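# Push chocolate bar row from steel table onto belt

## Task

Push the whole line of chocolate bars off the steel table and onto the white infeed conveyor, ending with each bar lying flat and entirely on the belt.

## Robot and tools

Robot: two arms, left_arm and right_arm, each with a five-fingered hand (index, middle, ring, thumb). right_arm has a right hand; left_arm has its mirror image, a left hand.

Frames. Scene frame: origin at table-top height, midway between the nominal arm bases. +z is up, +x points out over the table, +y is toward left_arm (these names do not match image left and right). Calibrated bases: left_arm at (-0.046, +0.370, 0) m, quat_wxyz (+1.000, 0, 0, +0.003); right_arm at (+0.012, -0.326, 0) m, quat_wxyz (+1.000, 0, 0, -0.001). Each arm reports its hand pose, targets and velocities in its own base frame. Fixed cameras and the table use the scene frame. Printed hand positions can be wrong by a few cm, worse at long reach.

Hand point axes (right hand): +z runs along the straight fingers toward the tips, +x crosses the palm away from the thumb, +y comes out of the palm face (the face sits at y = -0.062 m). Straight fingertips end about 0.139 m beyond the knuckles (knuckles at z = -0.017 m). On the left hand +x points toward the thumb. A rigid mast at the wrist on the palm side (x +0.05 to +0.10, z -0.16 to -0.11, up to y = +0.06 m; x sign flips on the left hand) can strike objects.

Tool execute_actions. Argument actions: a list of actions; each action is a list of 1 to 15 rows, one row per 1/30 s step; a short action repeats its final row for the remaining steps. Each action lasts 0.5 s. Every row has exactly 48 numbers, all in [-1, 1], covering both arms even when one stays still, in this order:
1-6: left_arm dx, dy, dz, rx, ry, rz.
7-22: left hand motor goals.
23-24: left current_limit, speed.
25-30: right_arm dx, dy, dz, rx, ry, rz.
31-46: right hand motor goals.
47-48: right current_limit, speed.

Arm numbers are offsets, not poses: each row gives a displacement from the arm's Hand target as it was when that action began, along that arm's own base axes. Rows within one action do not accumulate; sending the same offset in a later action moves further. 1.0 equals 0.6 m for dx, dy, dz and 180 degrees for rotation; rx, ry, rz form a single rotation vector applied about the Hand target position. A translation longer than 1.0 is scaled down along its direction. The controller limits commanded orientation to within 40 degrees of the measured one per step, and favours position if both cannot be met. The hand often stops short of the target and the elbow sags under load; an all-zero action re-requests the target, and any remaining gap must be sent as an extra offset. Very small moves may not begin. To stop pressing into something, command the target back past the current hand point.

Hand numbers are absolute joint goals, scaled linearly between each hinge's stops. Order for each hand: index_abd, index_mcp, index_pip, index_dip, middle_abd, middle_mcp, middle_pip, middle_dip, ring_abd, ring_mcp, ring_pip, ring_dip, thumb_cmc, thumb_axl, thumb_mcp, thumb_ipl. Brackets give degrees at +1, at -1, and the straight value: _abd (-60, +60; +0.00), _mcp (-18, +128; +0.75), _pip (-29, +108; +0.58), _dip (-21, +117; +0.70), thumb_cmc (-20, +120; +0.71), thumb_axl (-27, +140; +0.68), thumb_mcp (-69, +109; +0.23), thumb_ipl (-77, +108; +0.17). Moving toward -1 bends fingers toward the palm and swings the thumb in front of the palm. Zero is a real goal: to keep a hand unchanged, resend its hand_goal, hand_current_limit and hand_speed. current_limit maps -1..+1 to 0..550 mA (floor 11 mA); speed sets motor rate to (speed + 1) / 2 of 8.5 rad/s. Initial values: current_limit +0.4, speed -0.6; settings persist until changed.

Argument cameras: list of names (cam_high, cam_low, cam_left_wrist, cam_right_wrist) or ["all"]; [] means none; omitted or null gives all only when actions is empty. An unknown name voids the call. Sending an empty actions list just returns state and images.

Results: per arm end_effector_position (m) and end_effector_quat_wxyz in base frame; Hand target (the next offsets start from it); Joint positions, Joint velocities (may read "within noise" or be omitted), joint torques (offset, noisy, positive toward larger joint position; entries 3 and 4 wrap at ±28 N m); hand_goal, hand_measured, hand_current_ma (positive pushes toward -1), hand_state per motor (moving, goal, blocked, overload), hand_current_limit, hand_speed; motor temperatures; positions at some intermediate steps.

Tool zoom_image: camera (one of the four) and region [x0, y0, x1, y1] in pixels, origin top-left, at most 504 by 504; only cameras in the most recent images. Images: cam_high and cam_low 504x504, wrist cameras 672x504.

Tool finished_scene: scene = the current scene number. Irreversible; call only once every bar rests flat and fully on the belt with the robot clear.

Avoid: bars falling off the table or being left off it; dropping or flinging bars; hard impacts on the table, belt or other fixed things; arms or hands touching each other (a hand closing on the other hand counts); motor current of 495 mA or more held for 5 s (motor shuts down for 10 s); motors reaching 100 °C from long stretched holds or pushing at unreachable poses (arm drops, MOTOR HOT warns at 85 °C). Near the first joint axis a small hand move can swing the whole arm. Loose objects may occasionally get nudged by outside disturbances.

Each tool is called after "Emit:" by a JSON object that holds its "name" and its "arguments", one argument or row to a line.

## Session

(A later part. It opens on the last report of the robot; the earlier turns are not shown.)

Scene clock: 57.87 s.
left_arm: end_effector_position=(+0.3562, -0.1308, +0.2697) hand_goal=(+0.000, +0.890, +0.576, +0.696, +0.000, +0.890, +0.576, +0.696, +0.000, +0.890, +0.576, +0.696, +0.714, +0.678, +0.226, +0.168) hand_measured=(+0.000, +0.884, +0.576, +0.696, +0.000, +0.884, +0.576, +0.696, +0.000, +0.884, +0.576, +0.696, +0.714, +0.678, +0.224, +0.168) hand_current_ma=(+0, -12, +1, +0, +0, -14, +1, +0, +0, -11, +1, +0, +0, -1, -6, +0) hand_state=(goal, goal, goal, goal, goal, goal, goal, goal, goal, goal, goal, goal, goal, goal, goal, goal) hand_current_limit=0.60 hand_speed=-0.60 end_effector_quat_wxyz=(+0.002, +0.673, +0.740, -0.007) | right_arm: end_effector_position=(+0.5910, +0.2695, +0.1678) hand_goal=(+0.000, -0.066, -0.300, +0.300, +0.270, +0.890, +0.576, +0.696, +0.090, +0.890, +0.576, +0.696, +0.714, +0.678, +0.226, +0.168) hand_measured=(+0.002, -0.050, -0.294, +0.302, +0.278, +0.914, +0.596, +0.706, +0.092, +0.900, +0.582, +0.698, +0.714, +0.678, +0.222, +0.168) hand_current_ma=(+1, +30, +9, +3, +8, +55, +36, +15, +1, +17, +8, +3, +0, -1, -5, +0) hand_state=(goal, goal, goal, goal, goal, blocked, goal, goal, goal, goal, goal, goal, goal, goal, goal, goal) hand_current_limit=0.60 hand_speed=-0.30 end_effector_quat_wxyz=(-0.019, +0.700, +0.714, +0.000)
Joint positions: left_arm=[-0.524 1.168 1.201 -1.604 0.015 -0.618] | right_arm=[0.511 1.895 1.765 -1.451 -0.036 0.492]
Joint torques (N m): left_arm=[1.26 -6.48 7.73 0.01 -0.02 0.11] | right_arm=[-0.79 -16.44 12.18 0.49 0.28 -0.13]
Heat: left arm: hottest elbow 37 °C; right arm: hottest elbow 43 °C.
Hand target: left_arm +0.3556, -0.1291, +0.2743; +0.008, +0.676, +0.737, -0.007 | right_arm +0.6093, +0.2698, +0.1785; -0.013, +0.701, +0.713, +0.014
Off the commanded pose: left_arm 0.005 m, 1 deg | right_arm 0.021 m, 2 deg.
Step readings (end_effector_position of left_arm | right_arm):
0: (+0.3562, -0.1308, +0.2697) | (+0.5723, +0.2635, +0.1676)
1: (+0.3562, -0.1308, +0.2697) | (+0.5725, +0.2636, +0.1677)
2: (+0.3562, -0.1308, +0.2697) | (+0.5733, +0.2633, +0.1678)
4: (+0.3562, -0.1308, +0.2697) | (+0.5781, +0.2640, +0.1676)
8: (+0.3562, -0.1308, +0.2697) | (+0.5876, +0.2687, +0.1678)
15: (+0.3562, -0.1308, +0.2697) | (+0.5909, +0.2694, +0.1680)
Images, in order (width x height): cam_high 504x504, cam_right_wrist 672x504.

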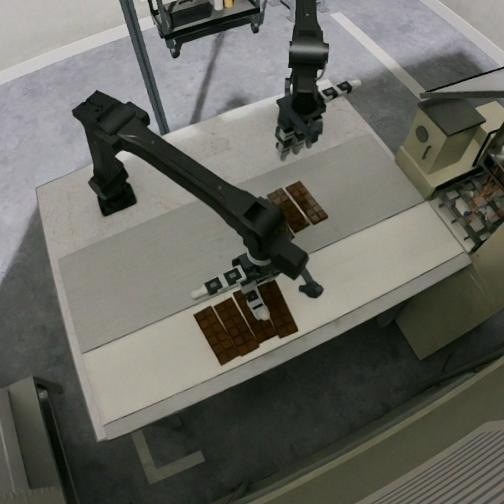

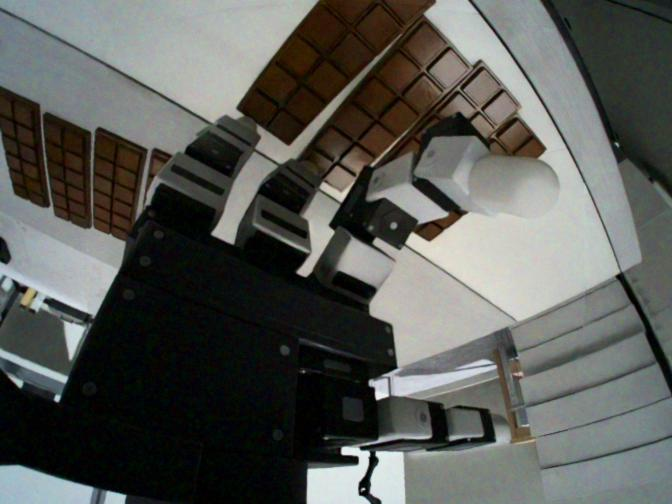

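Emit:
{"name": "execute_actions", "arguments": {
  "actions": [
    [[0,0,0,0,0,0,0,0.89,0.576,0.696,0,0.89,0.576,0.696,0,0.89,0.576,0.696,0.714,0.678,0.226,0.168,0.6,-0.6,-0.04,0,0.1,0,0,0,0,-0.067,-0.3,0.3,0.27,0.89,0.576,0.696,0.09,0.89,0.576,0.696,0.714,0.678,0.226,0.168,0.6,-0.3]],
    [[0.0275,-0.075,-0.115,0,0,0,-0.05,0.89,0.576,0.696,0.05,0.89,0.576,0.696,0.06,0.89,0.576,0.696,0.714,0.678,0.226,0.168,0.6,-0.6,-0.18,-0.2,0,0,0,0,0,-0.067,-0.3,0.3,0.27,0.89,0.576,0.696,0.09,0.89,0.576,0.696,0.714,0.678,0.226,0.168,0.6,-0.3]],
    [[0,0,0,0,0,0,-0.05,0.89,0.576,0.696,0.05,0.89,0.576,0.696,0.06,0.89,0.576,0.696,0.714,0.678,0.226,0.168,0.6,-0.6,-0.18,-0.2,0,0,0,0,0,0.89,0.576,0.696,0,0.89,0.576,0.696,0,0.89,0.576,0.696,0.714,0.678,0.226,0.168,0.6,-0.6]]
  ],
  "cameras": ["cam_high", "cam_left_wrist"]
}}

Emit:
{"name": "zoom_image", "arguments": {
  "camera": "cam_high",
  "region": [230, 140, 350, 260]
}}

Emit:
{"name": "zoom_image", "arguments": {
  "camera": "cam_high",
  "region": [180, 250, 320, 390]
}}

Scene clock: 62.90 s.
left_arm: end_effector_position=(+0.3681, -0.1711, +0.2000) hand_goal=(-0.050, +0.890, +0.576, +0.696, +0.050, +0.890, +0.576, +0.696, +0.060, +0.890, +0.576, +0.696, +0.714, +0.678, +0.226, +0.168) hand_measured=(-0.048, +0.886, +0.576, +0.696, +0.046, +0.884, +0.576, +0.696, +0.056, +0.886, +0.576, +0.696, +0.714, +0.678, +0.224, +0.168) hand_current_ma=(+4, -9, +1, +0, -5, -10, +1, +0, -4, -9, +1, +0, +0, -1, -6, +0) hand_state=(goal, goal, goal, goal, goal, goal, goal, goal, goal, goal, goal, goal, goal, goal, goal, goal) hand_current_limit=0.60 hand_speed=-0.60 end_effector_quat_wxyz=(-0.003, +0.680, +0.733, -0.009) | right_arm: end_effector_position=(+0.3701, +0.0325, +0.2390) hand_goal=(+0.000, +0.890, +0.576, +0.696, +0.000, +0.890, +0.576, +0.696, +0.000, +0.890, +0.576, +0.696, +0.714, +0.678, +0.226, +0.168) hand_measured=(+0.000, +0.882, +0.572, +0.694, +0.004, +0.886, +0.576, +0.698, +0.002, +0.884, +0.576, +0.698, +0.712, +0.678, +0.222, +0.168) hand_current_ma=(+0, -10, -3, -2, +3, -6, +0, +2, +2, -7, +0, +2, -1, -1, -5, +0) hand_state=(goal, goal, goal, goal, goal, goal, goal, goal, goal, goal, goal, goal, goal, goal, goal, goal) hand_current_limit=0.60 hand_speed=-0.60 end_effector_quat_wxyz=(-0.009, +0.702, +0.712, +0.018)
Joint positions: left_arm=[-0.602 1.268 1.102 -1.414 0.018 -0.678] | right_arm=[0.168 1.08 1.053 -1.525 -0.034 0.154]
Joint torques (N m): left_arm=[0.56 -6.89 8.21 0.5 -0.17 -0.18] | right_arm=[-0.56 -5.01 8.62 0.17 0.01 -0.12]
Heat: left arm: hottest elbow 38 °C; right arm: hottest elbow 43 °C.
Hand target: left_arm +0.3721, -0.1740, +0.2052; +0.007, +0.676, +0.737, -0.007 | right_arm +0.3692, +0.0299, +0.2385; -0.013, +0.701, +0.713, +0.014
Off the commanded pose: left_arm 0.007 m, 1 deg | right_arm 0.003 m, 1 deg.
Step readings (end_effector_position of left_arm | right_arm):
0: (+0.3562, -0.1308, +0.2697) | (+0.5911, +0.2696, +0.1680)
1: (+0.3562, -0.1308, +0.2697) | (+0.5909, +0.2695, +0.1681)
2: (+0.3562, -0.1308, +0.2697) | (+0.5901, +0.2690, +0.1691)
4: (+0.3562, -0.1308, +0.2697) | (+0.5857, +0.2663, +0.1708)
8: (+0.3562, -0.1308, +0.2697) | (+0.5791, +0.2625, +0.1809)
15: (+0.3562, -0.1308, +0.2697) | (+0.5779, +0.2619, +0.2038)
16: (+0.3562, -0.1308, +0.2692) | (+0.5778, +0.2618, +0.2057)
17: (+0.3569, -0.1324, +0.2670) | (+0.5743, +0.2586, +0.2051)
19: (+0.3603, -0.1398, +0.2560) | (+0.5509, +0.2412, +0.1987)
23: (+0.3617, -0.1592, +0.2218) | (+0.4941, +0.1832, +0.1955)
30: (+0.3677, -0.1715, +0.1998) | (+0.4744, +0.1451, +0.2411)
31: (+0.3678, -0.1714, +0.1999) | (+0.4734, +0.1451, +0.2439)
32: (+0.3680, -0.1715, +0.2000) | (+0.4698, +0.1405, +0.2431)
34: (+0.3680, -0.1713, +0.2000) | (+0.4458, +0.1226, +0.2301)
38: (+0.3681, -0.1712, +0.2000) | (+0.3891, +0.0615, +0.2098)
45: (+0.3681, -0.1711, +0.2000) | (+0.3696, +0.0303, +0.2388)
Images, in order (width x height): cam_high 504x504, cam_left_wrist 672x504.

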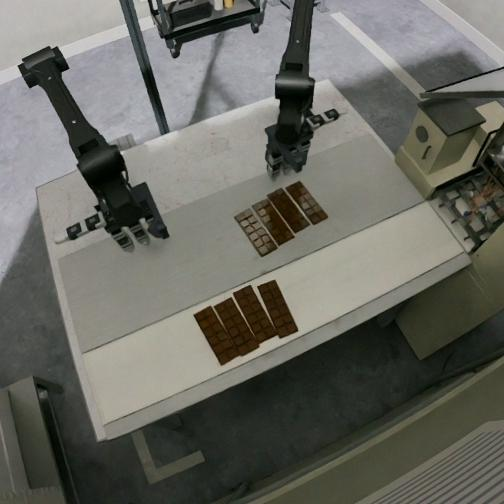

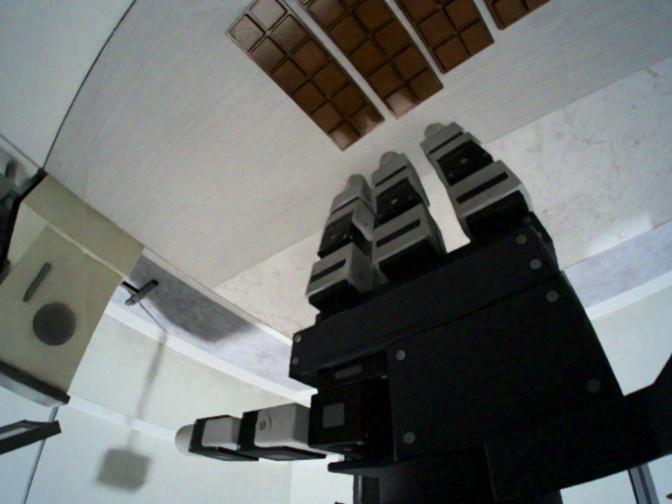

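Scaled by 4.200 from the camera's 504x504 image, which has a finer 720x720 frame.

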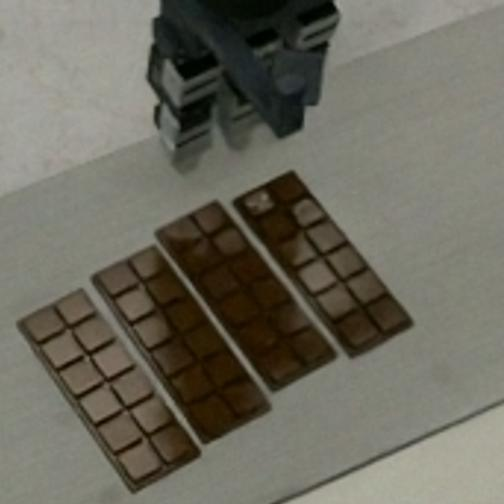

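Scaled by 3.600 from the camera's 504x504 image, which has a finer 720x720 frame.

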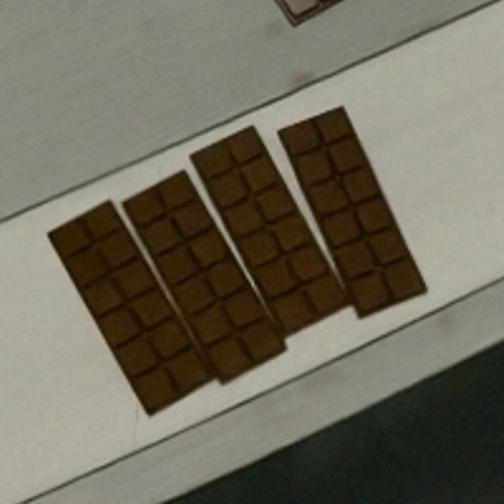

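Emit:
{"name": "execute_actions", "arguments": {
  "actions": [
    [[-0.01,-0.006,-0.072,0,0,0,-0.08,0.89,0.576,0.696,0.05,0.89,0.576,0.696,0.06,0.89,0.576,0.696,0.714,0.678,0.226,0.168,0.6,-0.6,0,0,0,0,0,0,0,0.89,0.576,0.696,0,0.89,0.576,0.696,0,0.89,0.576,0.696,0.714,0.678,0.226,0.168,0.6,-0.6]]
  ],
  "cameras": ["cam_high", "cam_left_wrist"]
}}

Emit:
{"name": "zoom_image", "arguments": {
  "camera": "cam_high",
  "region": [230, 140, 350, 260]
}}

Scene clock: 65.63 s.
left_arm: end_effector_position=(+0.3645, -0.1730, +0.1631) hand_goal=(-0.080, +0.890, +0.576, +0.696, +0.050, +0.890, +0.576, +0.696, +0.060, +0.890, +0.576, +0.696, +0.714, +0.678, +0.226, +0.168) hand_measured=(-0.076, +0.886, +0.576, +0.696, +0.046, +0.884, +0.576, +0.696, +0.058, +0.886, +0.576, +0.696, +0.714, +0.678, +0.224, +0.168) hand_current_ma=(+4, -8, +1, +0, -5, -10, +1, +0, -4, -8, +1, +0, +0, -1, -6, +0) hand_state=(goal, goal, goal, goal, goal, goal, goal, goal, goal, goal, goal, goal, goal, goal, goal, goal) hand_current_limit=0.60 hand_speed=-0.60 end_effector_quat_wxyz=(+0.005, +0.678, +0.735, -0.008) | right_arm: end_effector_position=(+0.3702, +0.0323, +0.2390) hand_goal=(+0.000, +0.890, +0.576, +0.696, +0.000, +0.890, +0.576, +0.696, +0.000, +0.890, +0.576, +0.696, +0.714, +0.678, +0.226, +0.168) hand_measured=(+0.000, +0.882, +0.572, +0.694, +0.004, +0.886, +0.576, +0.698, +0.002, +0.884, +0.576, +0.698, +0.712, +0.678, +0.222, +0.168) hand_current_ma=(+0, -10, -3, -2, +3, -6, +0, +2, +2, -7, +0, +2, -1, -1, -5, +0) hand_state=(goal, goal, goal, goal, goal, goal, goal, goal, goal, goal, goal, goal, goal, goal, goal, goal) hand_current_limit=0.60 hand_speed=-0.60 end_effector_quat_wxyz=(-0.009, +0.701, +0.713, +0.018)
Joint positions: left_arm=[-0.614 1.276 1.008 -1.296 0.017 -0.695] | right_arm=[0.166 1.08 1.053 -1.525 -0.036 0.149]
Joint torques (N m): left_arm=[0.09 -6.18 7.65 0.68 -0.17 -0.16] | right_arm=[-0.32 -4.89 8.66 0.08 -0.01 -0.12]
Heat: left arm: hottest elbow 38 °C; right arm: hottest elbow 42 °C.
Hand target: left_arm +0.3662, -0.1777, +0.1621; +0.008, +0.676, +0.737, -0.007 | right_arm +0.3692, +0.0298, +0.2385; -0.013, +0.701, +0.713, +0.014
Off the commanded pose: left_arm 0.005 m, 0 deg | right_arm 0.003 m, 1 deg.
Step readings (end_effector_position of left_arm | right_arm):
0: (+0.3681, -0.1711, +0.2000) | (+0.3701, +0.0326, +0.2390)
1: (+0.3682, -0.1712, +0.1999) | (+0.3701, +0.0326, +0.2390)
2: (+0.3691, -0.1717, +0.1982) | (+0.3701, +0.0325, +0.2390)
4: (+0.3702, -0.1730, +0.1906) | (+0.3701, +0.0324, +0.2390)
8: (+0.3634, -0.1705, +0.1689) | (+0.3702, +0.0323, +0.2390)
15: (+0.3642, -0.1726, +0.1630) | (+0.3702, +0.0323, +0.2390)
Images, in order (width x height): cam_high 504x504, cam_left_wrist 672x504.

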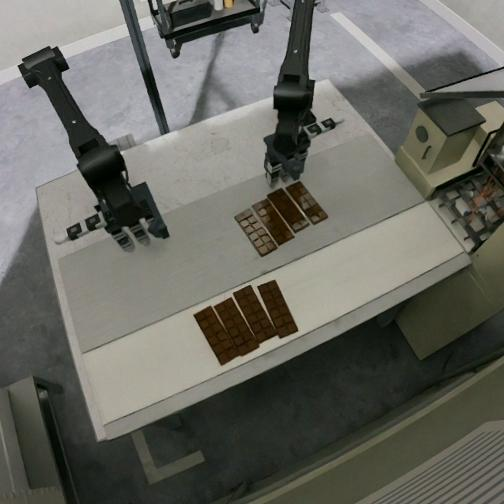

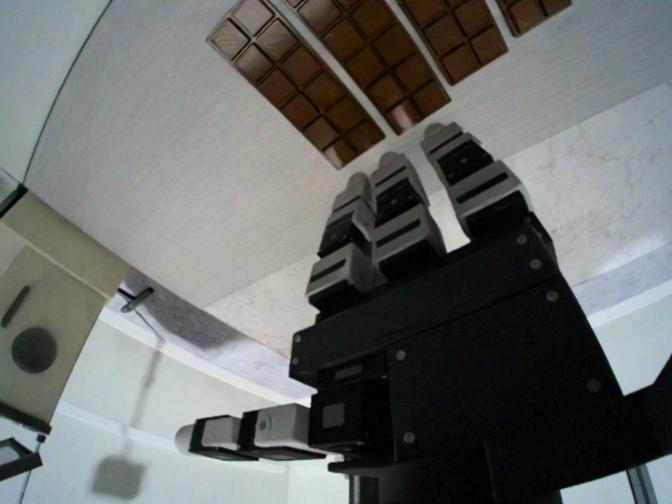

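Scaled by 4.200 from the camera's 504x504 image, which has a finer 720x720 frame.

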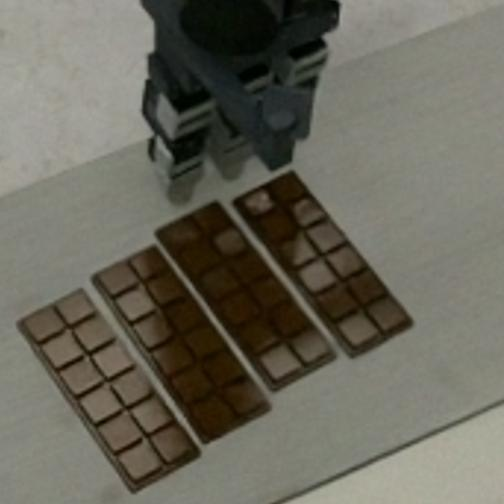

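Emit:
{"name": "execute_actions", "arguments": {
  "actions": [
    [[0.075,0.008,-0.0125,0,0,0,-0.08,0.89,0.576,0.696,0.05,0.89,0.576,0.696,0.06,0.89,0.576,0.696,0.714,0.678,0.226,0.168,0.6,-0.6,0,0,0,0,0,0,0,0.89,0.576,0.696,0,0.89,0.576,0.696,0,0.89,0.576,0.696,0.714,0.678,0.226,0.168,0.6,-0.6]]
  ],
  "cameras": ["cam_high", "cam_left_wrist"]
}}

Emit:
{"name": "zoom_image", "arguments": {
  "camera": "cam_high",
  "region": [230, 140, 350, 260]
}}

Scene clock: 67.20 s.
left_arm: end_effector_position=(+0.3902, -0.1680, +0.1491) hand_goal=(-0.080, +0.890, +0.576, +0.696, +0.050, +0.890, +0.576, +0.696, +0.060, +0.890, +0.576, +0.696, +0.714, +0.678, +0.226, +0.168) hand_measured=(-0.078, +0.902, +0.584, +0.698, +0.048, +0.904, +0.584, +0.698, +0.060, +0.924, +0.602, +0.706, +0.714, +0.678, +0.224, +0.168) hand_current_ma=(+3, +27, +18, +4, -4, +33, +19, +4, +0, +105, +69, +22, +0, -1, -6, +0) hand_state=(goal, goal, goal, goal, goal, goal, goal, goal, goal, blocked, blocked, goal, goal, goal, goal, goal) hand_current_limit=0.60 hand_speed=-0.60 end_effector_quat_wxyz=(-0.007, +0.676, +0.737, -0.014) | right_arm: end_effector_position=(+0.3702, +0.0323, +0.2390) hand_goal=(+0.000, +0.890, +0.576, +0.696, +0.000, +0.890, +0.576, +0.696, +0.000, +0.890, +0.576, +0.696, +0.714, +0.678, +0.226, +0.168) hand_measured=(+0.000, +0.882, +0.572, +0.694, +0.004, +0.886, +0.576, +0.698, +0.002, +0.884, +0.576, +0.698, +0.712, +0.678, +0.222, +0.168) hand_current_ma=(+0, -10, -3, -2, +3, -6, +0, +2, +2, -7, +0, +2, -1, -1, -5, +0) hand_state=(goal, goal, goal, goal, goal, goal, goal, goal, goal, goal, goal, goal, goal, goal, goal, goal) hand_current_limit=0.60 hand_speed=-0.60 end_effector_quat_wxyz=(-0.009, +0.701, +0.713, +0.018)
Joint positions: left_arm=[-0.559 1.353 1.045 -1.282 0.025 -0.644] | right_arm=[0.166 1.08 1.053 -1.525 -0.036 0.149]
Joint torques (N m): left_arm=[1.73 -5.71 9.95 0.92 -0.48 0.1] | right_arm=[-0.44 -4.84 8.65 0.09 0 -0.11]
Heat: left arm: hottest elbow 38 °C; right arm: hottest elbow 42 °C.
Hand target: left_arm +0.4111, -0.1730, +0.1546; +0.008, +0.676, +0.737, -0.007 | right_arm +0.3692, +0.0298, +0.2385; -0.013, +0.701, +0.713, +0.014
Off the commanded pose: left_arm 0.022 m, 2 deg | right_arm 0.003 m, 1 deg.
Step readings (end_effector_position of left_arm | right_arm):
0: (+0.3645, -0.1730, +0.1631) | (+0.3702, +0.0323, +0.2390)
1: (+0.3646, -0.1730, +0.1630) | (+0.3702, +0.0323, +0.2390)
2: (+0.3651, -0.1731, +0.1622) | (+0.3702, +0.0323, +0.2390)
4: (+0.3692, -0.1719, +0.1572) | (+0.3702, +0.0323, +0.2390)
8: (+0.3830, -0.1682, +0.1487) | (+0.3702, +0.0323, +0.2390)
15: (+0.3898, -0.1674, +0.1491) | (+0.3702, +0.0323, +0.2390)
Images, in order (width x height): cam_high 504x504, cam_left_wrist 672x504.

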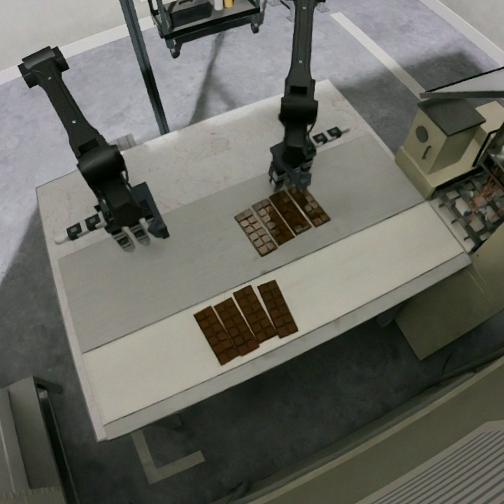

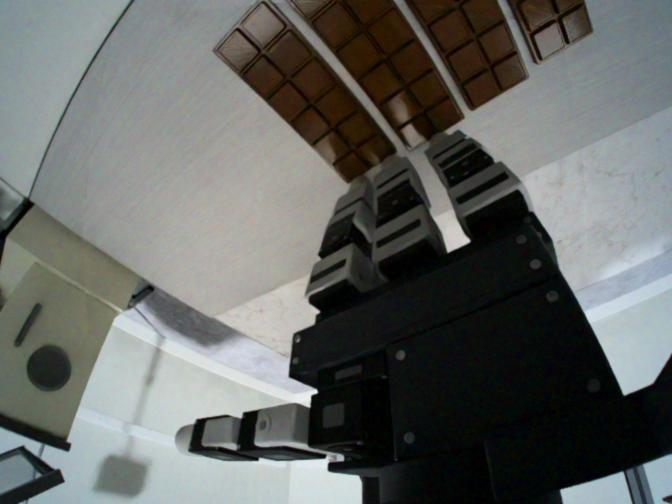

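Scaled by 4.200 from the camera's 504x504 image, which has a finer 720x720 frame.

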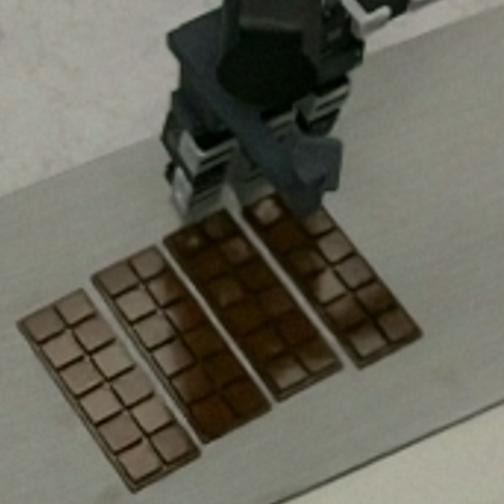

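Emit:
{"name": "execute_actions", "arguments": {
  "actions": [
    [[0.08,0.0104,0.008,0,0,0,-0.08,0.89,0.576,0.696,0.05,0.89,0.576,0.696,0.06,0.89,0.576,0.696,0.714,0.678,0.226,0.168,0.6,-0.6,0,0,0,0,0,0,0,0.89,0.576,0.696,0,0.89,0.576,0.696,0,0.89,0.576,0.696,0.714,0.678,0.226,0.168,0.6,-0.6]]
  ],
  "cameras": ["cam_high", "cam_left_wrist"]
}}

Emit:
{"name": "zoom_image", "arguments": {
  "camera": "cam_high",
  "region": [250, 160, 370, 280]
}}

Scene clock: 68.70 s.
left_arm: end_effector_position=(+0.4413, -0.1595, +0.1498) hand_goal=(-0.080, +0.890, +0.576, +0.696, +0.050, +0.890, +0.576, +0.696, +0.060, +0.890, +0.576, +0.696, +0.714, +0.678, +0.226, +0.168) hand_measured=(-0.078, +0.892, +0.580, +0.698, +0.048, +0.894, +0.582, +0.698, +0.068, +0.918, +0.602, +0.706, +0.714, +0.678, +0.224, +0.168) hand_current_ma=(+3, +2, +8, +4, -1, +10, +14, +4, +13, +85, +69, +22, +0, -1, -6, +0) hand_state=(goal, goal, goal, goal, goal, goal, goal, goal, goal, blocked, blocked, goal, goal, goal, goal, goal) hand_current_limit=0.60 hand_speed=-0.60 end_effector_quat_wxyz=(-0.006, +0.673, +0.740, -0.011) | right_arm: end_effector_position=(+0.3702, +0.0323, +0.2390) hand_goal=(+0.000, +0.890, +0.576, +0.696, +0.000, +0.890, +0.576, +0.696, +0.000, +0.890, +0.576, +0.696, +0.714, +0.678, +0.226, +0.168) hand_measured=(+0.000, +0.882, +0.572, +0.694, +0.004, +0.886, +0.576, +0.698, +0.002, +0.884, +0.576, +0.698, +0.712, +0.678, +0.222, +0.168) hand_current_ma=(+0, -10, -3, -2, +3, -6, +0, +2, +2, -7, +0, +2, -1, -1, -5, +0) hand_state=(goal, goal, goal, goal, goal, goal, goal, goal, goal, goal, goal, goal, goal, goal, goal, goal) hand_current_limit=0.60 hand_speed=-0.60 end_effector_quat_wxyz=(-0.009, +0.701, +0.713, +0.018)
Joint positions: left_arm=[-0.478 1.456 1.151 -1.282 0.019 -0.572] | right_arm=[0.166 1.08 1.053 -1.525 -0.036 0.149]
Joint torques (N m): left_arm=[0.79 -7.59 10.5 0.24 -0.18 0.08] | right_arm=[-0.5 -4.84 8.66 0.12 0.02 -0.11]
Heat: left arm: hottest elbow 38 °C; right arm: hottest elbow 42 °C.
Hand target: left_arm +0.4591, -0.1666, +0.1593; +0.007, +0.676, +0.737, -0.007 | right_arm +0.3692, +0.0298, +0.2385; -0.013, +0.701, +0.713, +0.014
Off the commanded pose: left_arm 0.021 m, 2 deg | right_arm 0.003 m, 1 deg.
Step readings (end_effector_position of left_arm | right_arm):
0: (+0.3902, -0.1680, +0.1491) | (+0.3702, +0.0323, +0.2390)
1: (+0.3905, -0.1681, +0.1492) | (+0.3702, +0.0323, +0.2390)
2: (+0.3923, -0.1683, +0.1494) | (+0.3702, +0.0323, +0.2390)
4: (+0.4027, -0.1678, +0.1496) | (+0.3702, +0.0323, +0.2390)
8: (+0.4298, -0.1615, +0.1498) | (+0.3702, +0.0323, +0.2390)
15: (+0.4406, -0.1590, +0.1501) | (+0.3702, +0.0323, +0.2390)
Images, in order (width x height): cam_high 504x504, cam_left_wrist 672x504.

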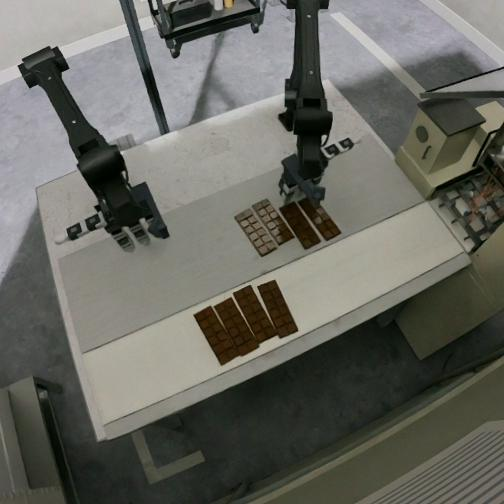

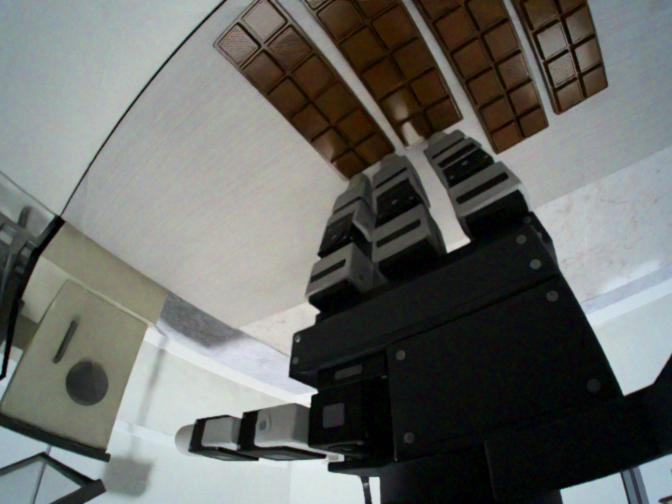

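Scaled by 4.200 from the camera's 504x504 image, which has a finer 720x720 frame.

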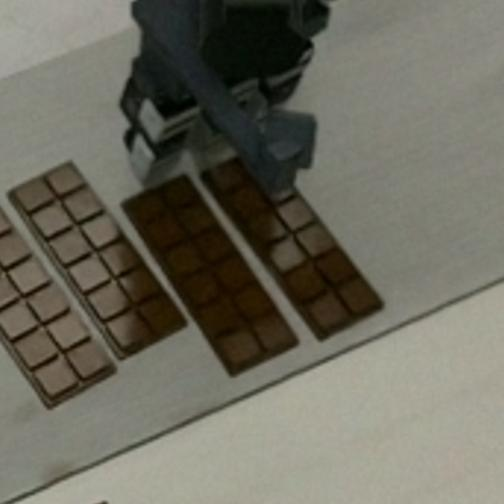

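Emit:
{"name": "execute_actions", "arguments": {
  "actions": [
    [[0.083,0.0105,0.009,0,0,0,-0.08,0.89,0.576,0.696,0.05,0.89,0.576,0.696,0.06,0.89,0.576,0.696,0.714,0.678,0.226,0.168,0.6,-0.6,0,0,0,0,0,0,0,0.89,0.576,0.696,0,0.89,0.576,0.696,0,0.89,0.576,0.696,0.714,0.678,0.226,0.168,0.6,-0.6]],
    [[0.083,0.0105,0.004,0,0,0,-0.08,0.89,0.576,0.696,0.05,0.89,0.576,0.696,0.06,0.89,0.576,0.696,0.714,0.678,0.226,0.168,0.6,-0.6,0,0,0,0,0,0,0,0.89,0.576,0.696,0,0.89,0.576,0.696,0,0.89,0.576,0.696,0.714,0.678,0.226,0.168,0.6,-0.6]]
  ],
  "cameras": ["cam_high", "cam_left_wrist"]
}}

Emit:
{"name": "zoom_image", "arguments": {
  "camera": "cam_high",
  "region": [250, 190, 370, 310]
}}

Scene clock: 70.83 s.
left_arm: end_effector_position=(+0.5431, -0.1513, +0.1566) hand_goal=(-0.080, +0.890, +0.576, +0.696, +0.050, +0.890, +0.576, +0.696, +0.060, +0.890, +0.576, +0.696, +0.714, +0.678, +0.226, +0.168) hand_measured=(-0.078, +0.888, +0.578, +0.698, +0.046, +0.890, +0.578, +0.698, +0.060, +0.894, +0.584, +0.700, +0.714, +0.678, +0.224, +0.168) hand_current_ma=(+3, -4, +2, +4, -6, -1, +3, +4, +0, +6, +14, +7, +0, -1, -6, +0) hand_state=(goal, goal, goal, goal, goal, goal, goal, goal, goal, goal, goal, goal, goal, goal, goal, goal) hand_current_limit=0.60 hand_speed=-0.60 end_effector_quat_wxyz=(-0.002, +0.673, +0.740, -0.011) | right_arm: end_effector_position=(+0.3702, +0.0323, +0.2390) hand_goal=(+0.000, +0.890, +0.576, +0.696, +0.000, +0.890, +0.576, +0.696, +0.000, +0.890, +0.576, +0.696, +0.714, +0.678, +0.226, +0.168) hand_measured=(+0.000, +0.882, +0.572, +0.694, +0.004, +0.886, +0.576, +0.698, +0.002, +0.884, +0.576, +0.698, +0.712, +0.678, +0.222, +0.168) hand_current_ma=(+0, -10, -3, -2, +3, -6, +0, +2, +2, -7, +0, +2, -1, -1, -5, +0) hand_state=(goal, goal, goal, goal, goal, goal, goal, goal, goal, goal, goal, goal, goal, goal, goal, goal) hand_current_limit=0.60 hand_speed=-0.60 end_effector_quat_wxyz=(-0.009, +0.701, +0.713, +0.018)
Joint positions: left_arm=[-0.368 1.673 1.423 -1.332 0.019 -0.462] | right_arm=[0.166 1.08 1.053 -1.525 -0.036 0.149]
Joint torques (N m): left_arm=[1.26 -10.99 10.86 -0.27 -0.16 0.13] | right_arm=[-0.44 -4.89 8.7 0.12 0.01 -0.11]
Heat: left arm: hottest elbow 38 °C; right arm: hottest elbow 42 °C.
Hand target: left_arm +0.5586, -0.1541, +0.1671; +0.008, +0.676, +0.737, -0.007 | right_arm +0.3692, +0.0298, +0.2385; -0.013, +0.701, +0.713, +0.014
Off the commanded pose: left_arm 0.019 m, 1 deg | right_arm 0.003 m, 1 deg.
Step readings (end_effector_position of left_arm | right_arm):
0: (+0.4413, -0.1596, +0.1498) | (+0.3702, +0.0323, +0.2390)
1: (+0.4417, -0.1598, +0.1501) | (+0.3702, +0.0323, +0.2390)
2: (+0.4433, -0.1603, +0.1506) | (+0.3702, +0.0323, +0.2390)
4: (+0.4533, -0.1614, +0.1514) | (+0.3702, +0.0323, +0.2390)
8: (+0.4814, -0.1583, +0.1521) | (+0.3702, +0.0323, +0.2390)
15: (+0.4927, -0.1543, +0.1525) | (+0.3702, +0.0323, +0.2390)
16: (+0.4930, -0.1545, +0.1529) | (+0.3702, +0.0323, +0.2390)
17: (+0.4946, -0.1544, +0.1532) | (+0.3702, +0.0323, +0.2390)
19: (+0.5045, -0.1564, +0.1554) | (+0.3702, +0.0323, +0.2390)
23: (+0.5332, -0.1551, +0.1577) | (+0.3702, +0.0323, +0.2390)
30: (+0.5428, -0.1511, +0.1567) | (+0.3702, +0.0323, +0.2390)
Images, in order (width x height): cam_high 504x504, cam_left_wrist 672x504.

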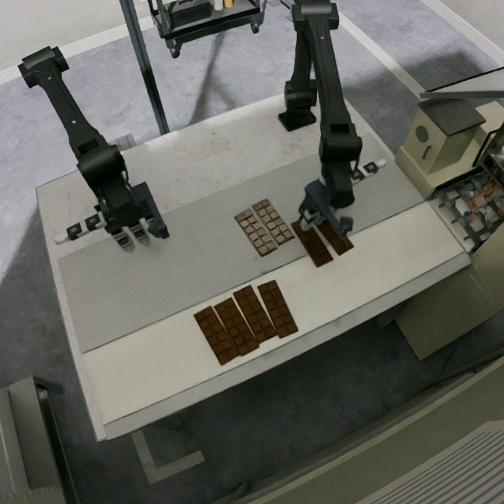

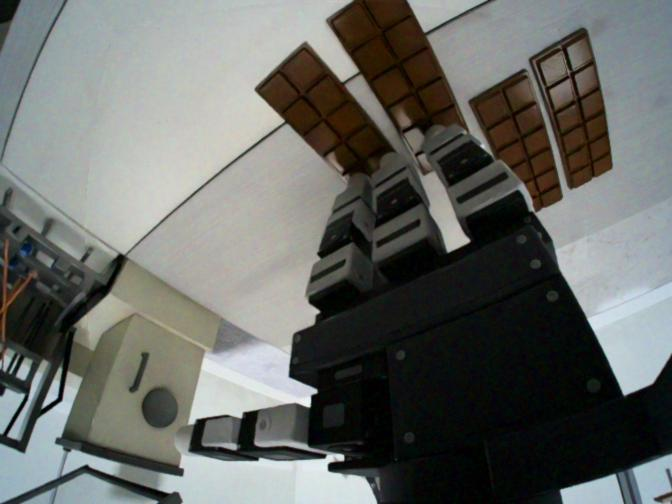

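Scaled by 4.200 from the camera's 504x504 image, which has a finer 720x720 frame.

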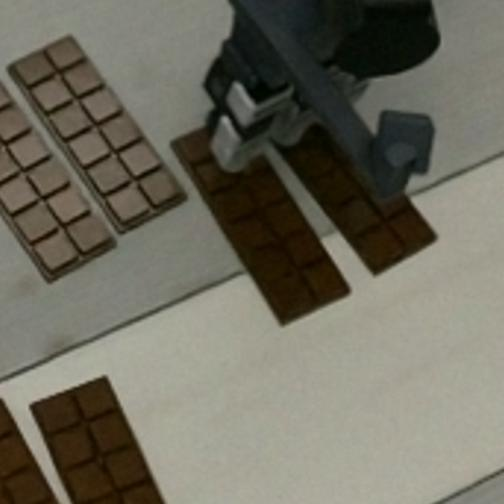

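Emit:
{"name": "execute_actions", "arguments": {
  "actions": [
    [[0,0,0.08,0,0,0,-0.08,0.89,0.576,0.696,0.05,0.89,0.576,0.696,0.06,0.89,0.576,0.696,0.714,0.678,0.226,0.168,0.6,-0.6,0,0,0,0,0,0,0,0.89,0.576,0.696,0,0.89,0.576,0.696,0,0.89,0.576,0.696,0.714,0.678,0.226,0.168,0.6,-0.6]],
    [[-0.096,0.002,0,0,0,0,-0.08,0.89,0.576,0.696,0.05,0.89,0.576,0.696,0.06,0.89,0.576,0.696,0.714,0.678,0.226,0.168,0.6,-0.6,0,0,0,0,0,0,0,0.89,0.576,0.696,0,0.89,0.576,0.696,0,0.89,0.576,0.696,0.714,0.678,0.226,0.168,0.6,-0.6]]
  ],
  "cameras": ["cam_high", "cam_left_wrist"]
}}

Emit:
{"name": "zoom_image", "arguments": {
  "camera": "cam_high",
  "region": [250, 170, 370, 290]
}}

Scene clock: 74.73 s.
left_arm: end_effector_position=(+0.5009, -0.1501, +0.2107) hand_goal=(-0.080, +0.890, +0.576, +0.696, +0.050, +0.890, +0.576, +0.696, +0.060, +0.890, +0.576, +0.696, +0.714, +0.678, +0.226, +0.168) hand_measured=(-0.078, +0.886, +0.578, +0.698, +0.046, +0.886, +0.578, +0.698, +0.060, +0.888, +0.578, +0.698, +0.714, +0.678, +0.224, +0.168) hand_current_ma=(+2, -5, +2, +4, -5, -5, +2, +4, +0, -4, +2, +4, -1, -1, -6, +0) hand_state=(goal, goal, goal, goal, goal, goal, goal, goal, goal, goal, goal, goal, goal, goal, goal, goal) hand_current_limit=0.60 hand_speed=-0.60 end_effector_quat_wxyz=(+0.000, +0.679, +0.734, -0.010) | right_arm: end_effector_position=(+0.3702, +0.0323, +0.2390) hand_goal=(+0.000, +0.890, +0.576, +0.696, +0.000, +0.890, +0.576, +0.696, +0.000, +0.890, +0.576, +0.696, +0.714, +0.678, +0.226, +0.168) hand_measured=(+0.000, +0.882, +0.572, +0.694, +0.004, +0.886, +0.576, +0.698, +0.002, +0.884, +0.576, +0.698, +0.712, +0.678, +0.222, +0.168) hand_current_ma=(+0, -10, -3, -2, +3, -6, +0, +2, +2, -7, +0, +2, -1, -1, -5, +0) hand_state=(goal, goal, goal, goal, goal, goal, goal, goal, goal, goal, goal, goal, goal, goal, goal, goal) hand_current_limit=0.60 hand_speed=-0.60 end_effector_quat_wxyz=(-0.009, +0.701, +0.713, +0.018)
Joint positions: left_arm=[-0.397 1.54 1.405 -1.443 0.019 -0.476] | right_arm=[0.166 1.08 1.053 -1.525 -0.036 0.149]
Joint torques (N m): left_arm=[0.26 -10.75 7.62 0.42 -0.13 -0.18] | right_arm=[-0.5 -4.95 8.62 0.08 0 -0.11]
Heat: left arm: hottest elbow 39 °C; right arm: hottest elbow 42 °C.
Hand target: left_arm +0.5011, -0.1529, +0.2152; +0.008, +0.676, +0.737, -0.007 | right_arm +0.3692, +0.0298, +0.2385; -0.013, +0.701, +0.713, +0.014
Off the commanded pose: left_arm 0.005 m, 1 deg | right_arm 0.003 m, 1 deg.
Step readings (end_effector_position of left_arm | right_arm):
0: (+0.5432, -0.1513, +0.1566) | (+0.3702, +0.0323, +0.2390)
1: (+0.5431, -0.1513, +0.1569) | (+0.3702, +0.0323, +0.2390)
2: (+0.5423, -0.1510, +0.1582) | (+0.3702, +0.0323, +0.2390)
4: (+0.5406, -0.1502, +0.1641) | (+0.3702, +0.0323, +0.2390)
8: (+0.5454, -0.1520, +0.1838) | (+0.3702, +0.0323, +0.2390)
15: (+0.5469, -0.1526, +0.1927) | (+0.3702, +0.0323, +0.2390)
16: (+0.5466, -0.1525, +0.1927) | (+0.3702, +0.0323, +0.2390)
17: (+0.5456, -0.1521, +0.1928) | (+0.3702, +0.0323, +0.2390)
19: (+0.5376, -0.1506, +0.1917) | (+0.3702, +0.0323, +0.2390)
23: (+0.5110, -0.1454, +0.1948) | (+0.3702, +0.0323, +0.2390)
30: (+0.5022, -0.1505, +0.2126) | (+0.3702, +0.0323, +0.2390)
Images, in order (width x height): cam_high 504x504, cam_left_wrist 672x504.

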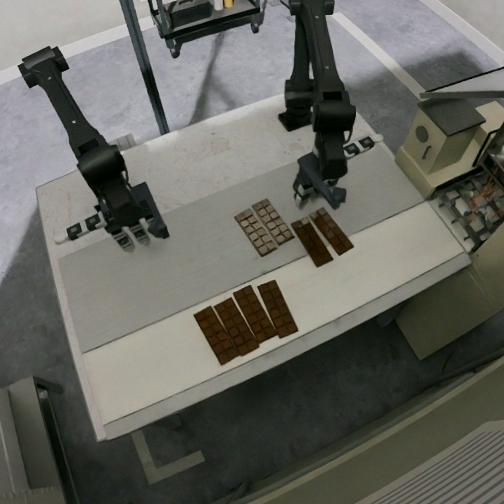

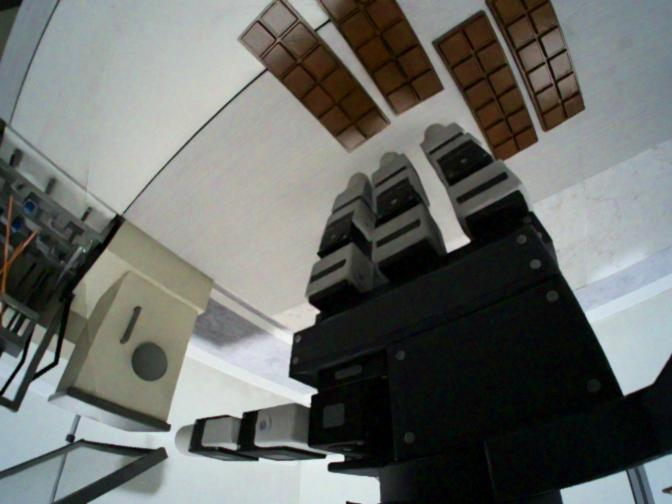

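Scaled by 4.200 from the camera's 504x504 image, which has a finer 720x720 frame.

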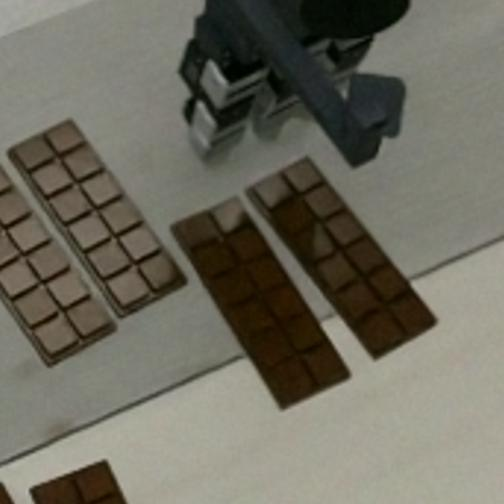

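Emit:
{"name": "execute_actions", "arguments": {
  "actions": [
    [[-0.02,-0.014,-0.094,0,0,0,-0.08,0.89,0.576,0.696,0.05,0.89,0.576,0.696,0.06,0.89,0.576,0.696,0.714,0.678,0.226,0.168,0.6,-0.6,0,0,0,0,0,0,0,0.89,0.576,0.696,0,0.89,0.576,0.696,0,0.89,0.576,0.696,0.714,0.678,0.226,0.168,0.6,-0.6]]
  ],
  "cameras": ["cam_high", "cam_left_wrist"]
}}

Emit:
{"name": "zoom_image", "arguments": {
  "camera": "cam_high",
  "region": [250, 170, 370, 290]
}}

Scene clock: 76.27 s.
left_arm: end_effector_position=(+0.4860, -0.1573, +0.1572) hand_goal=(-0.080, +0.890, +0.576, +0.696, +0.050, +0.890, +0.576, +0.696, +0.060, +0.890, +0.576, +0.696, +0.714, +0.678, +0.226, +0.168) hand_measured=(-0.078, +0.886, +0.578, +0.698, +0.046, +0.886, +0.578, +0.698, +0.060, +0.888, +0.578, +0.698, +0.714, +0.678, +0.224, +0.168) hand_current_ma=(+2, -5, +2, +4, -5, -5, +2, +4, +0, -4, +2, +4, -1, -1, -6, +0) hand_state=(goal, goal, goal, goal, goal, goal, goal, goal, goal, goal, goal, goal, goal, goal, goal, goal) hand_current_limit=0.60 hand_speed=-0.60 end_effector_quat_wxyz=(+0.001, +0.679, +0.734, -0.010) | right_arm: end_effector_position=(+0.3702, +0.0323, +0.2390) hand_goal=(+0.000, +0.890, +0.576, +0.696, +0.000, +0.890, +0.576, +0.696, +0.000, +0.890, +0.576, +0.696, +0.714, +0.678, +0.226, +0.168) hand_measured=(+0.000, +0.882, +0.572, +0.694, +0.004, +0.886, +0.576, +0.698, +0.002, +0.884, +0.576, +0.698, +0.712, +0.678, +0.222, +0.168) hand_current_ma=(+0, -10, -3, -2, +3, -6, +0, +2, +2, -7, +0, +2, -1, -1, -5, +0) hand_state=(goal, goal, goal, goal, goal, goal, goal, goal, goal, goal, goal, goal, goal, goal, goal, goal) hand_current_limit=0.60 hand_speed=-0.60 end_effector_quat_wxyz=(-0.009, +0.701, +0.713, +0.018)
Joint positions: left_arm=[-0.425 1.539 1.261 -1.296 0.019 -0.504] | right_arm=[0.166 1.08 1.053 -1.525 -0.036 0.149]
Joint torques (N m): left_arm=[0.26 -10.17 7.6 0.54 -0.15 -0.17] | right_arm=[-0.44 -4.89 8.72 0.13 0 -0.11]
Heat: left arm: hottest elbow 39 °C; right arm: hottest elbow 41 °C.
Hand target: left_arm +0.4890, -0.1613, +0.1588; +0.008, +0.676, +0.737, -0.007 | right_arm +0.3692, +0.0298, +0.2385; -0.013, +0.701, +0.713, +0.014
Off the commanded pose: left_arm 0.005 m, 1 deg | right_arm 0.003 m, 1 deg.
Step readings (end_effector_position of left_arm | right_arm):
0: (+0.5008, -0.1501, +0.2107) | (+0.3702, +0.0323, +0.2390)
1: (+0.5006, -0.1499, +0.2099) | (+0.3702, +0.0323, +0.2390)
2: (+0.5009, -0.1506, +0.2075) | (+0.3702, +0.0323, +0.2390)
4: (+0.4986, -0.1517, +0.1960) | (+0.3702, +0.0323, +0.2390)
8: (+0.4856, -0.1518, +0.1644) | (+0.3702, +0.0323, +0.2390)
15: (+0.4853, -0.1573, +0.1570) | (+0.3702, +0.0323, +0.2390)
Images, in order (width x height): cam_high 504x504, cam_left_wrist 672x504.

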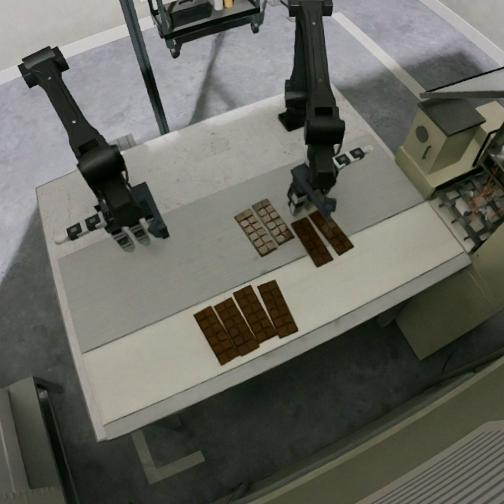

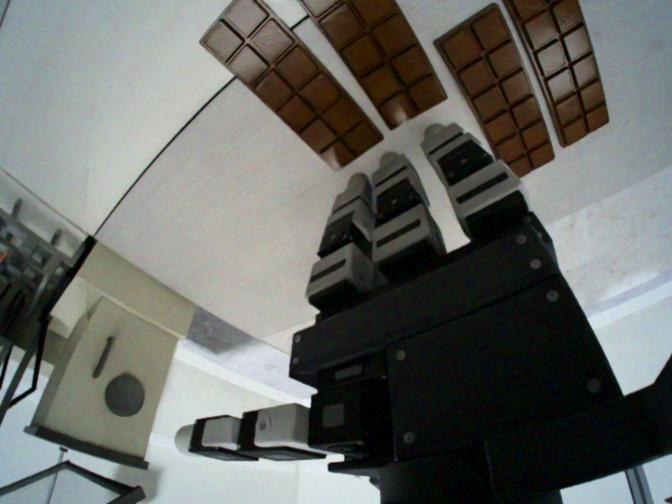

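Scaled by 4.200 from the camera's 504x504 image, which has a finer 720x720 frame.

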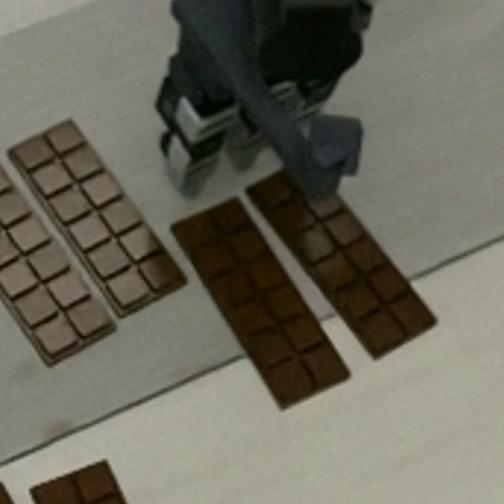

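Emit:
{"name": "execute_actions", "arguments": {
  "actions": [
    [[0.08,0.016,0.003,0,0,0,-0.08,0.89,0.576,0.696,0.05,0.89,0.576,0.696,0.06,0.89,0.576,0.696,0.714,0.678,0.226,0.168,0.6,-0.6,0,0,0,0,0,0,0,0.89,0.576,0.696,0,0.89,0.576,0.696,0,0.89,0.576,0.696,0.714,0.678,0.226,0.168,0.6,-0.6]],
    [[0.07,0.008,0.001,0,0,0,-0.08,0.89,0.576,0.696,0.05,0.89,0.576,0.696,0.06,0.89,0.576,0.696,0.714,0.678,0.226,0.168,0.6,-0.6,0,0,0,0,0,0,0,0.89,0.576,0.696,0,0.89,0.576,0.696,0,0.89,0.576,0.696,0.714,0.678,0.226,0.168,0.6,-0.6]]
  ],
  "cameras": ["cam_high", "cam_left_wrist"]
}}

Emit:
{"name": "zoom_image", "arguments": {
  "camera": "cam_high",
  "region": [250, 190, 370, 310]
}}

Scene clock: 78.57 s.
left_arm: end_effector_position=(+0.5630, -0.1459, +0.1546) hand_goal=(-0.080, +0.890, +0.576, +0.696, +0.050, +0.890, +0.576, +0.696, +0.060, +0.890, +0.576, +0.696, +0.714, +0.678, +0.226, +0.168) hand_measured=(-0.080, +0.894, +0.584, +0.700, +0.048, +0.896, +0.584, +0.700, +0.060, +0.896, +0.584, +0.700, +0.714, +0.678, +0.224, +0.168) hand_current_ma=(+0, +9, +14, +8, -4, +12, +15, +7, +0, +12, +17, +7, -1, -1, -6, +0) hand_state=(goal, goal, goal, goal, goal, goal, goal, goal, goal, goal, goal, goal, goal, goal, goal, goal) hand_current_limit=0.60 hand_speed=-0.60 end_effector_quat_wxyz=(+0.000, +0.674, +0.739, -0.010) | right_arm: end_effector_position=(+0.3702, +0.0323, +0.2390) hand_goal=(+0.000, +0.890, +0.576, +0.696, +0.000, +0.890, +0.576, +0.696, +0.000, +0.890, +0.576, +0.696, +0.714, +0.678, +0.226, +0.168) hand_measured=(+0.000, +0.882, +0.572, +0.694, +0.004, +0.886, +0.576, +0.698, +0.002, +0.884, +0.576, +0.698, +0.712, +0.678, +0.222, +0.168) hand_current_ma=(+0, -10, -3, -2, +3, -6, +0, +2, +2, -7, +0, +2, -1, -1, -5, +0) hand_state=(goal, goal, goal, goal, goal, goal, goal, goal, goal, goal, goal, goal, goal, goal, goal, goal) hand_current_limit=0.60 hand_speed=-0.60 end_effector_quat_wxyz=(-0.009, +0.701, +0.713, +0.018)
Joint positions: left_arm=[-0.344 1.713 1.47 -1.335 0.019 -0.436] | right_arm=[0.166 1.08 1.053 -1.525 -0.036 0.149]
Joint torques (N m): left_arm=[1.49 -11.58 10.65 0.09 -0.16 0.06] | right_arm=[-0.44 -4.95 8.69 0.12 -0.01 -0.11]
Heat: left arm: hottest elbow 40 °C; right arm: hottest elbow 41 °C.
Hand target: left_arm +0.5791, -0.1468, +0.1612; +0.008, +0.676, +0.737, -0.007 | right_arm +0.3692, +0.0298, +0.2385; -0.013, +0.701, +0.713, +0.014
Off the commanded pose: left_arm 0.017 m, 1 deg | right_arm 0.003 m, 1 deg.
Step readings (end_effector_position of left_arm | right_arm):
0: (+0.4860, -0.1573, +0.1572) | (+0.3702, +0.0323, +0.2390)
1: (+0.4860, -0.1573, +0.1572) | (+0.3702, +0.0323, +0.2390)
2: (+0.4864, -0.1570, +0.1566) | (+0.3702, +0.0323, +0.2390)
4: (+0.4912, -0.1569, +0.1552) | (+0.3702, +0.0323, +0.2390)
8: (+0.5101, -0.1533, +0.1523) | (+0.3702, +0.0323, +0.2390)
15: (+0.5200, -0.1496, +0.1531) | (+0.3702, +0.0323, +0.2390)
16: (+0.5204, -0.1498, +0.1533) | (+0.3702, +0.0323, +0.2390)
17: (+0.5220, -0.1488, +0.1534) | (+0.3702, +0.0323, +0.2390)
19: (+0.5301, -0.1501, +0.1537) | (+0.3702, +0.0323, +0.2390)
23: (+0.5536, -0.1495, +0.1543) | (+0.3702, +0.0323, +0.2390)
30: (+0.5625, -0.1458, +0.1546) | (+0.3702, +0.0323, +0.2390)
Images, in order (width x height): cam_high 504x504, cam_left_wrist 672x504.

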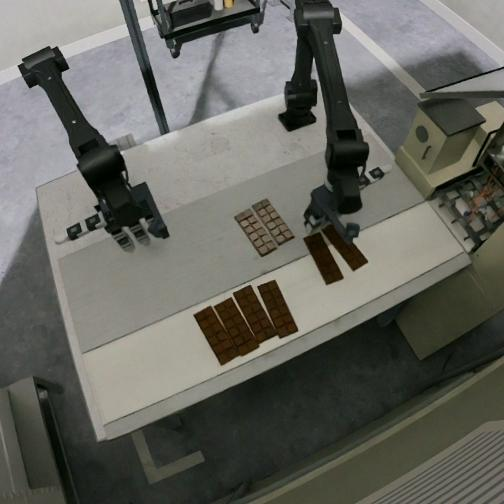

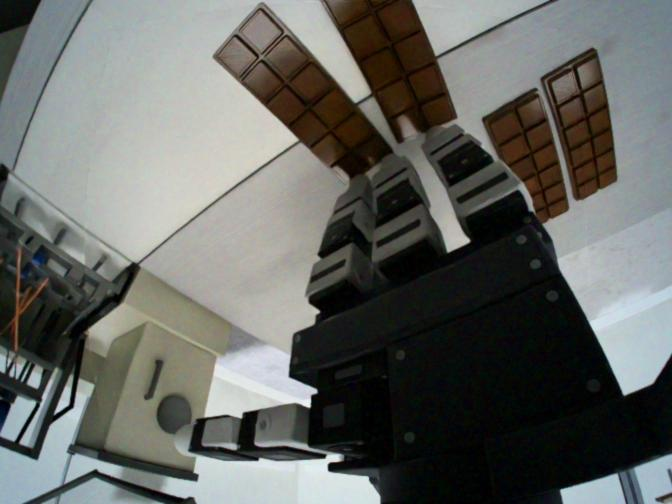

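Scaled by 4.200 from the camera's 504x504 image, which has a finer 720x720 frame.

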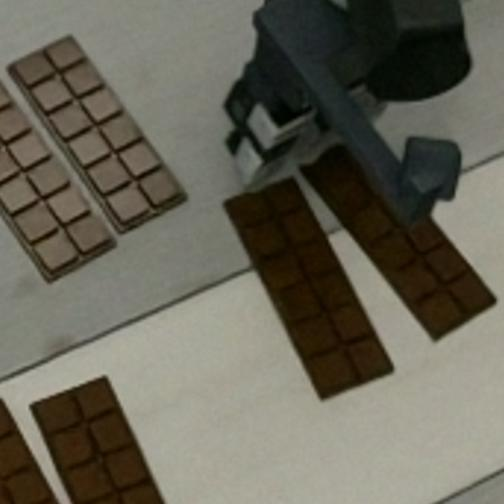

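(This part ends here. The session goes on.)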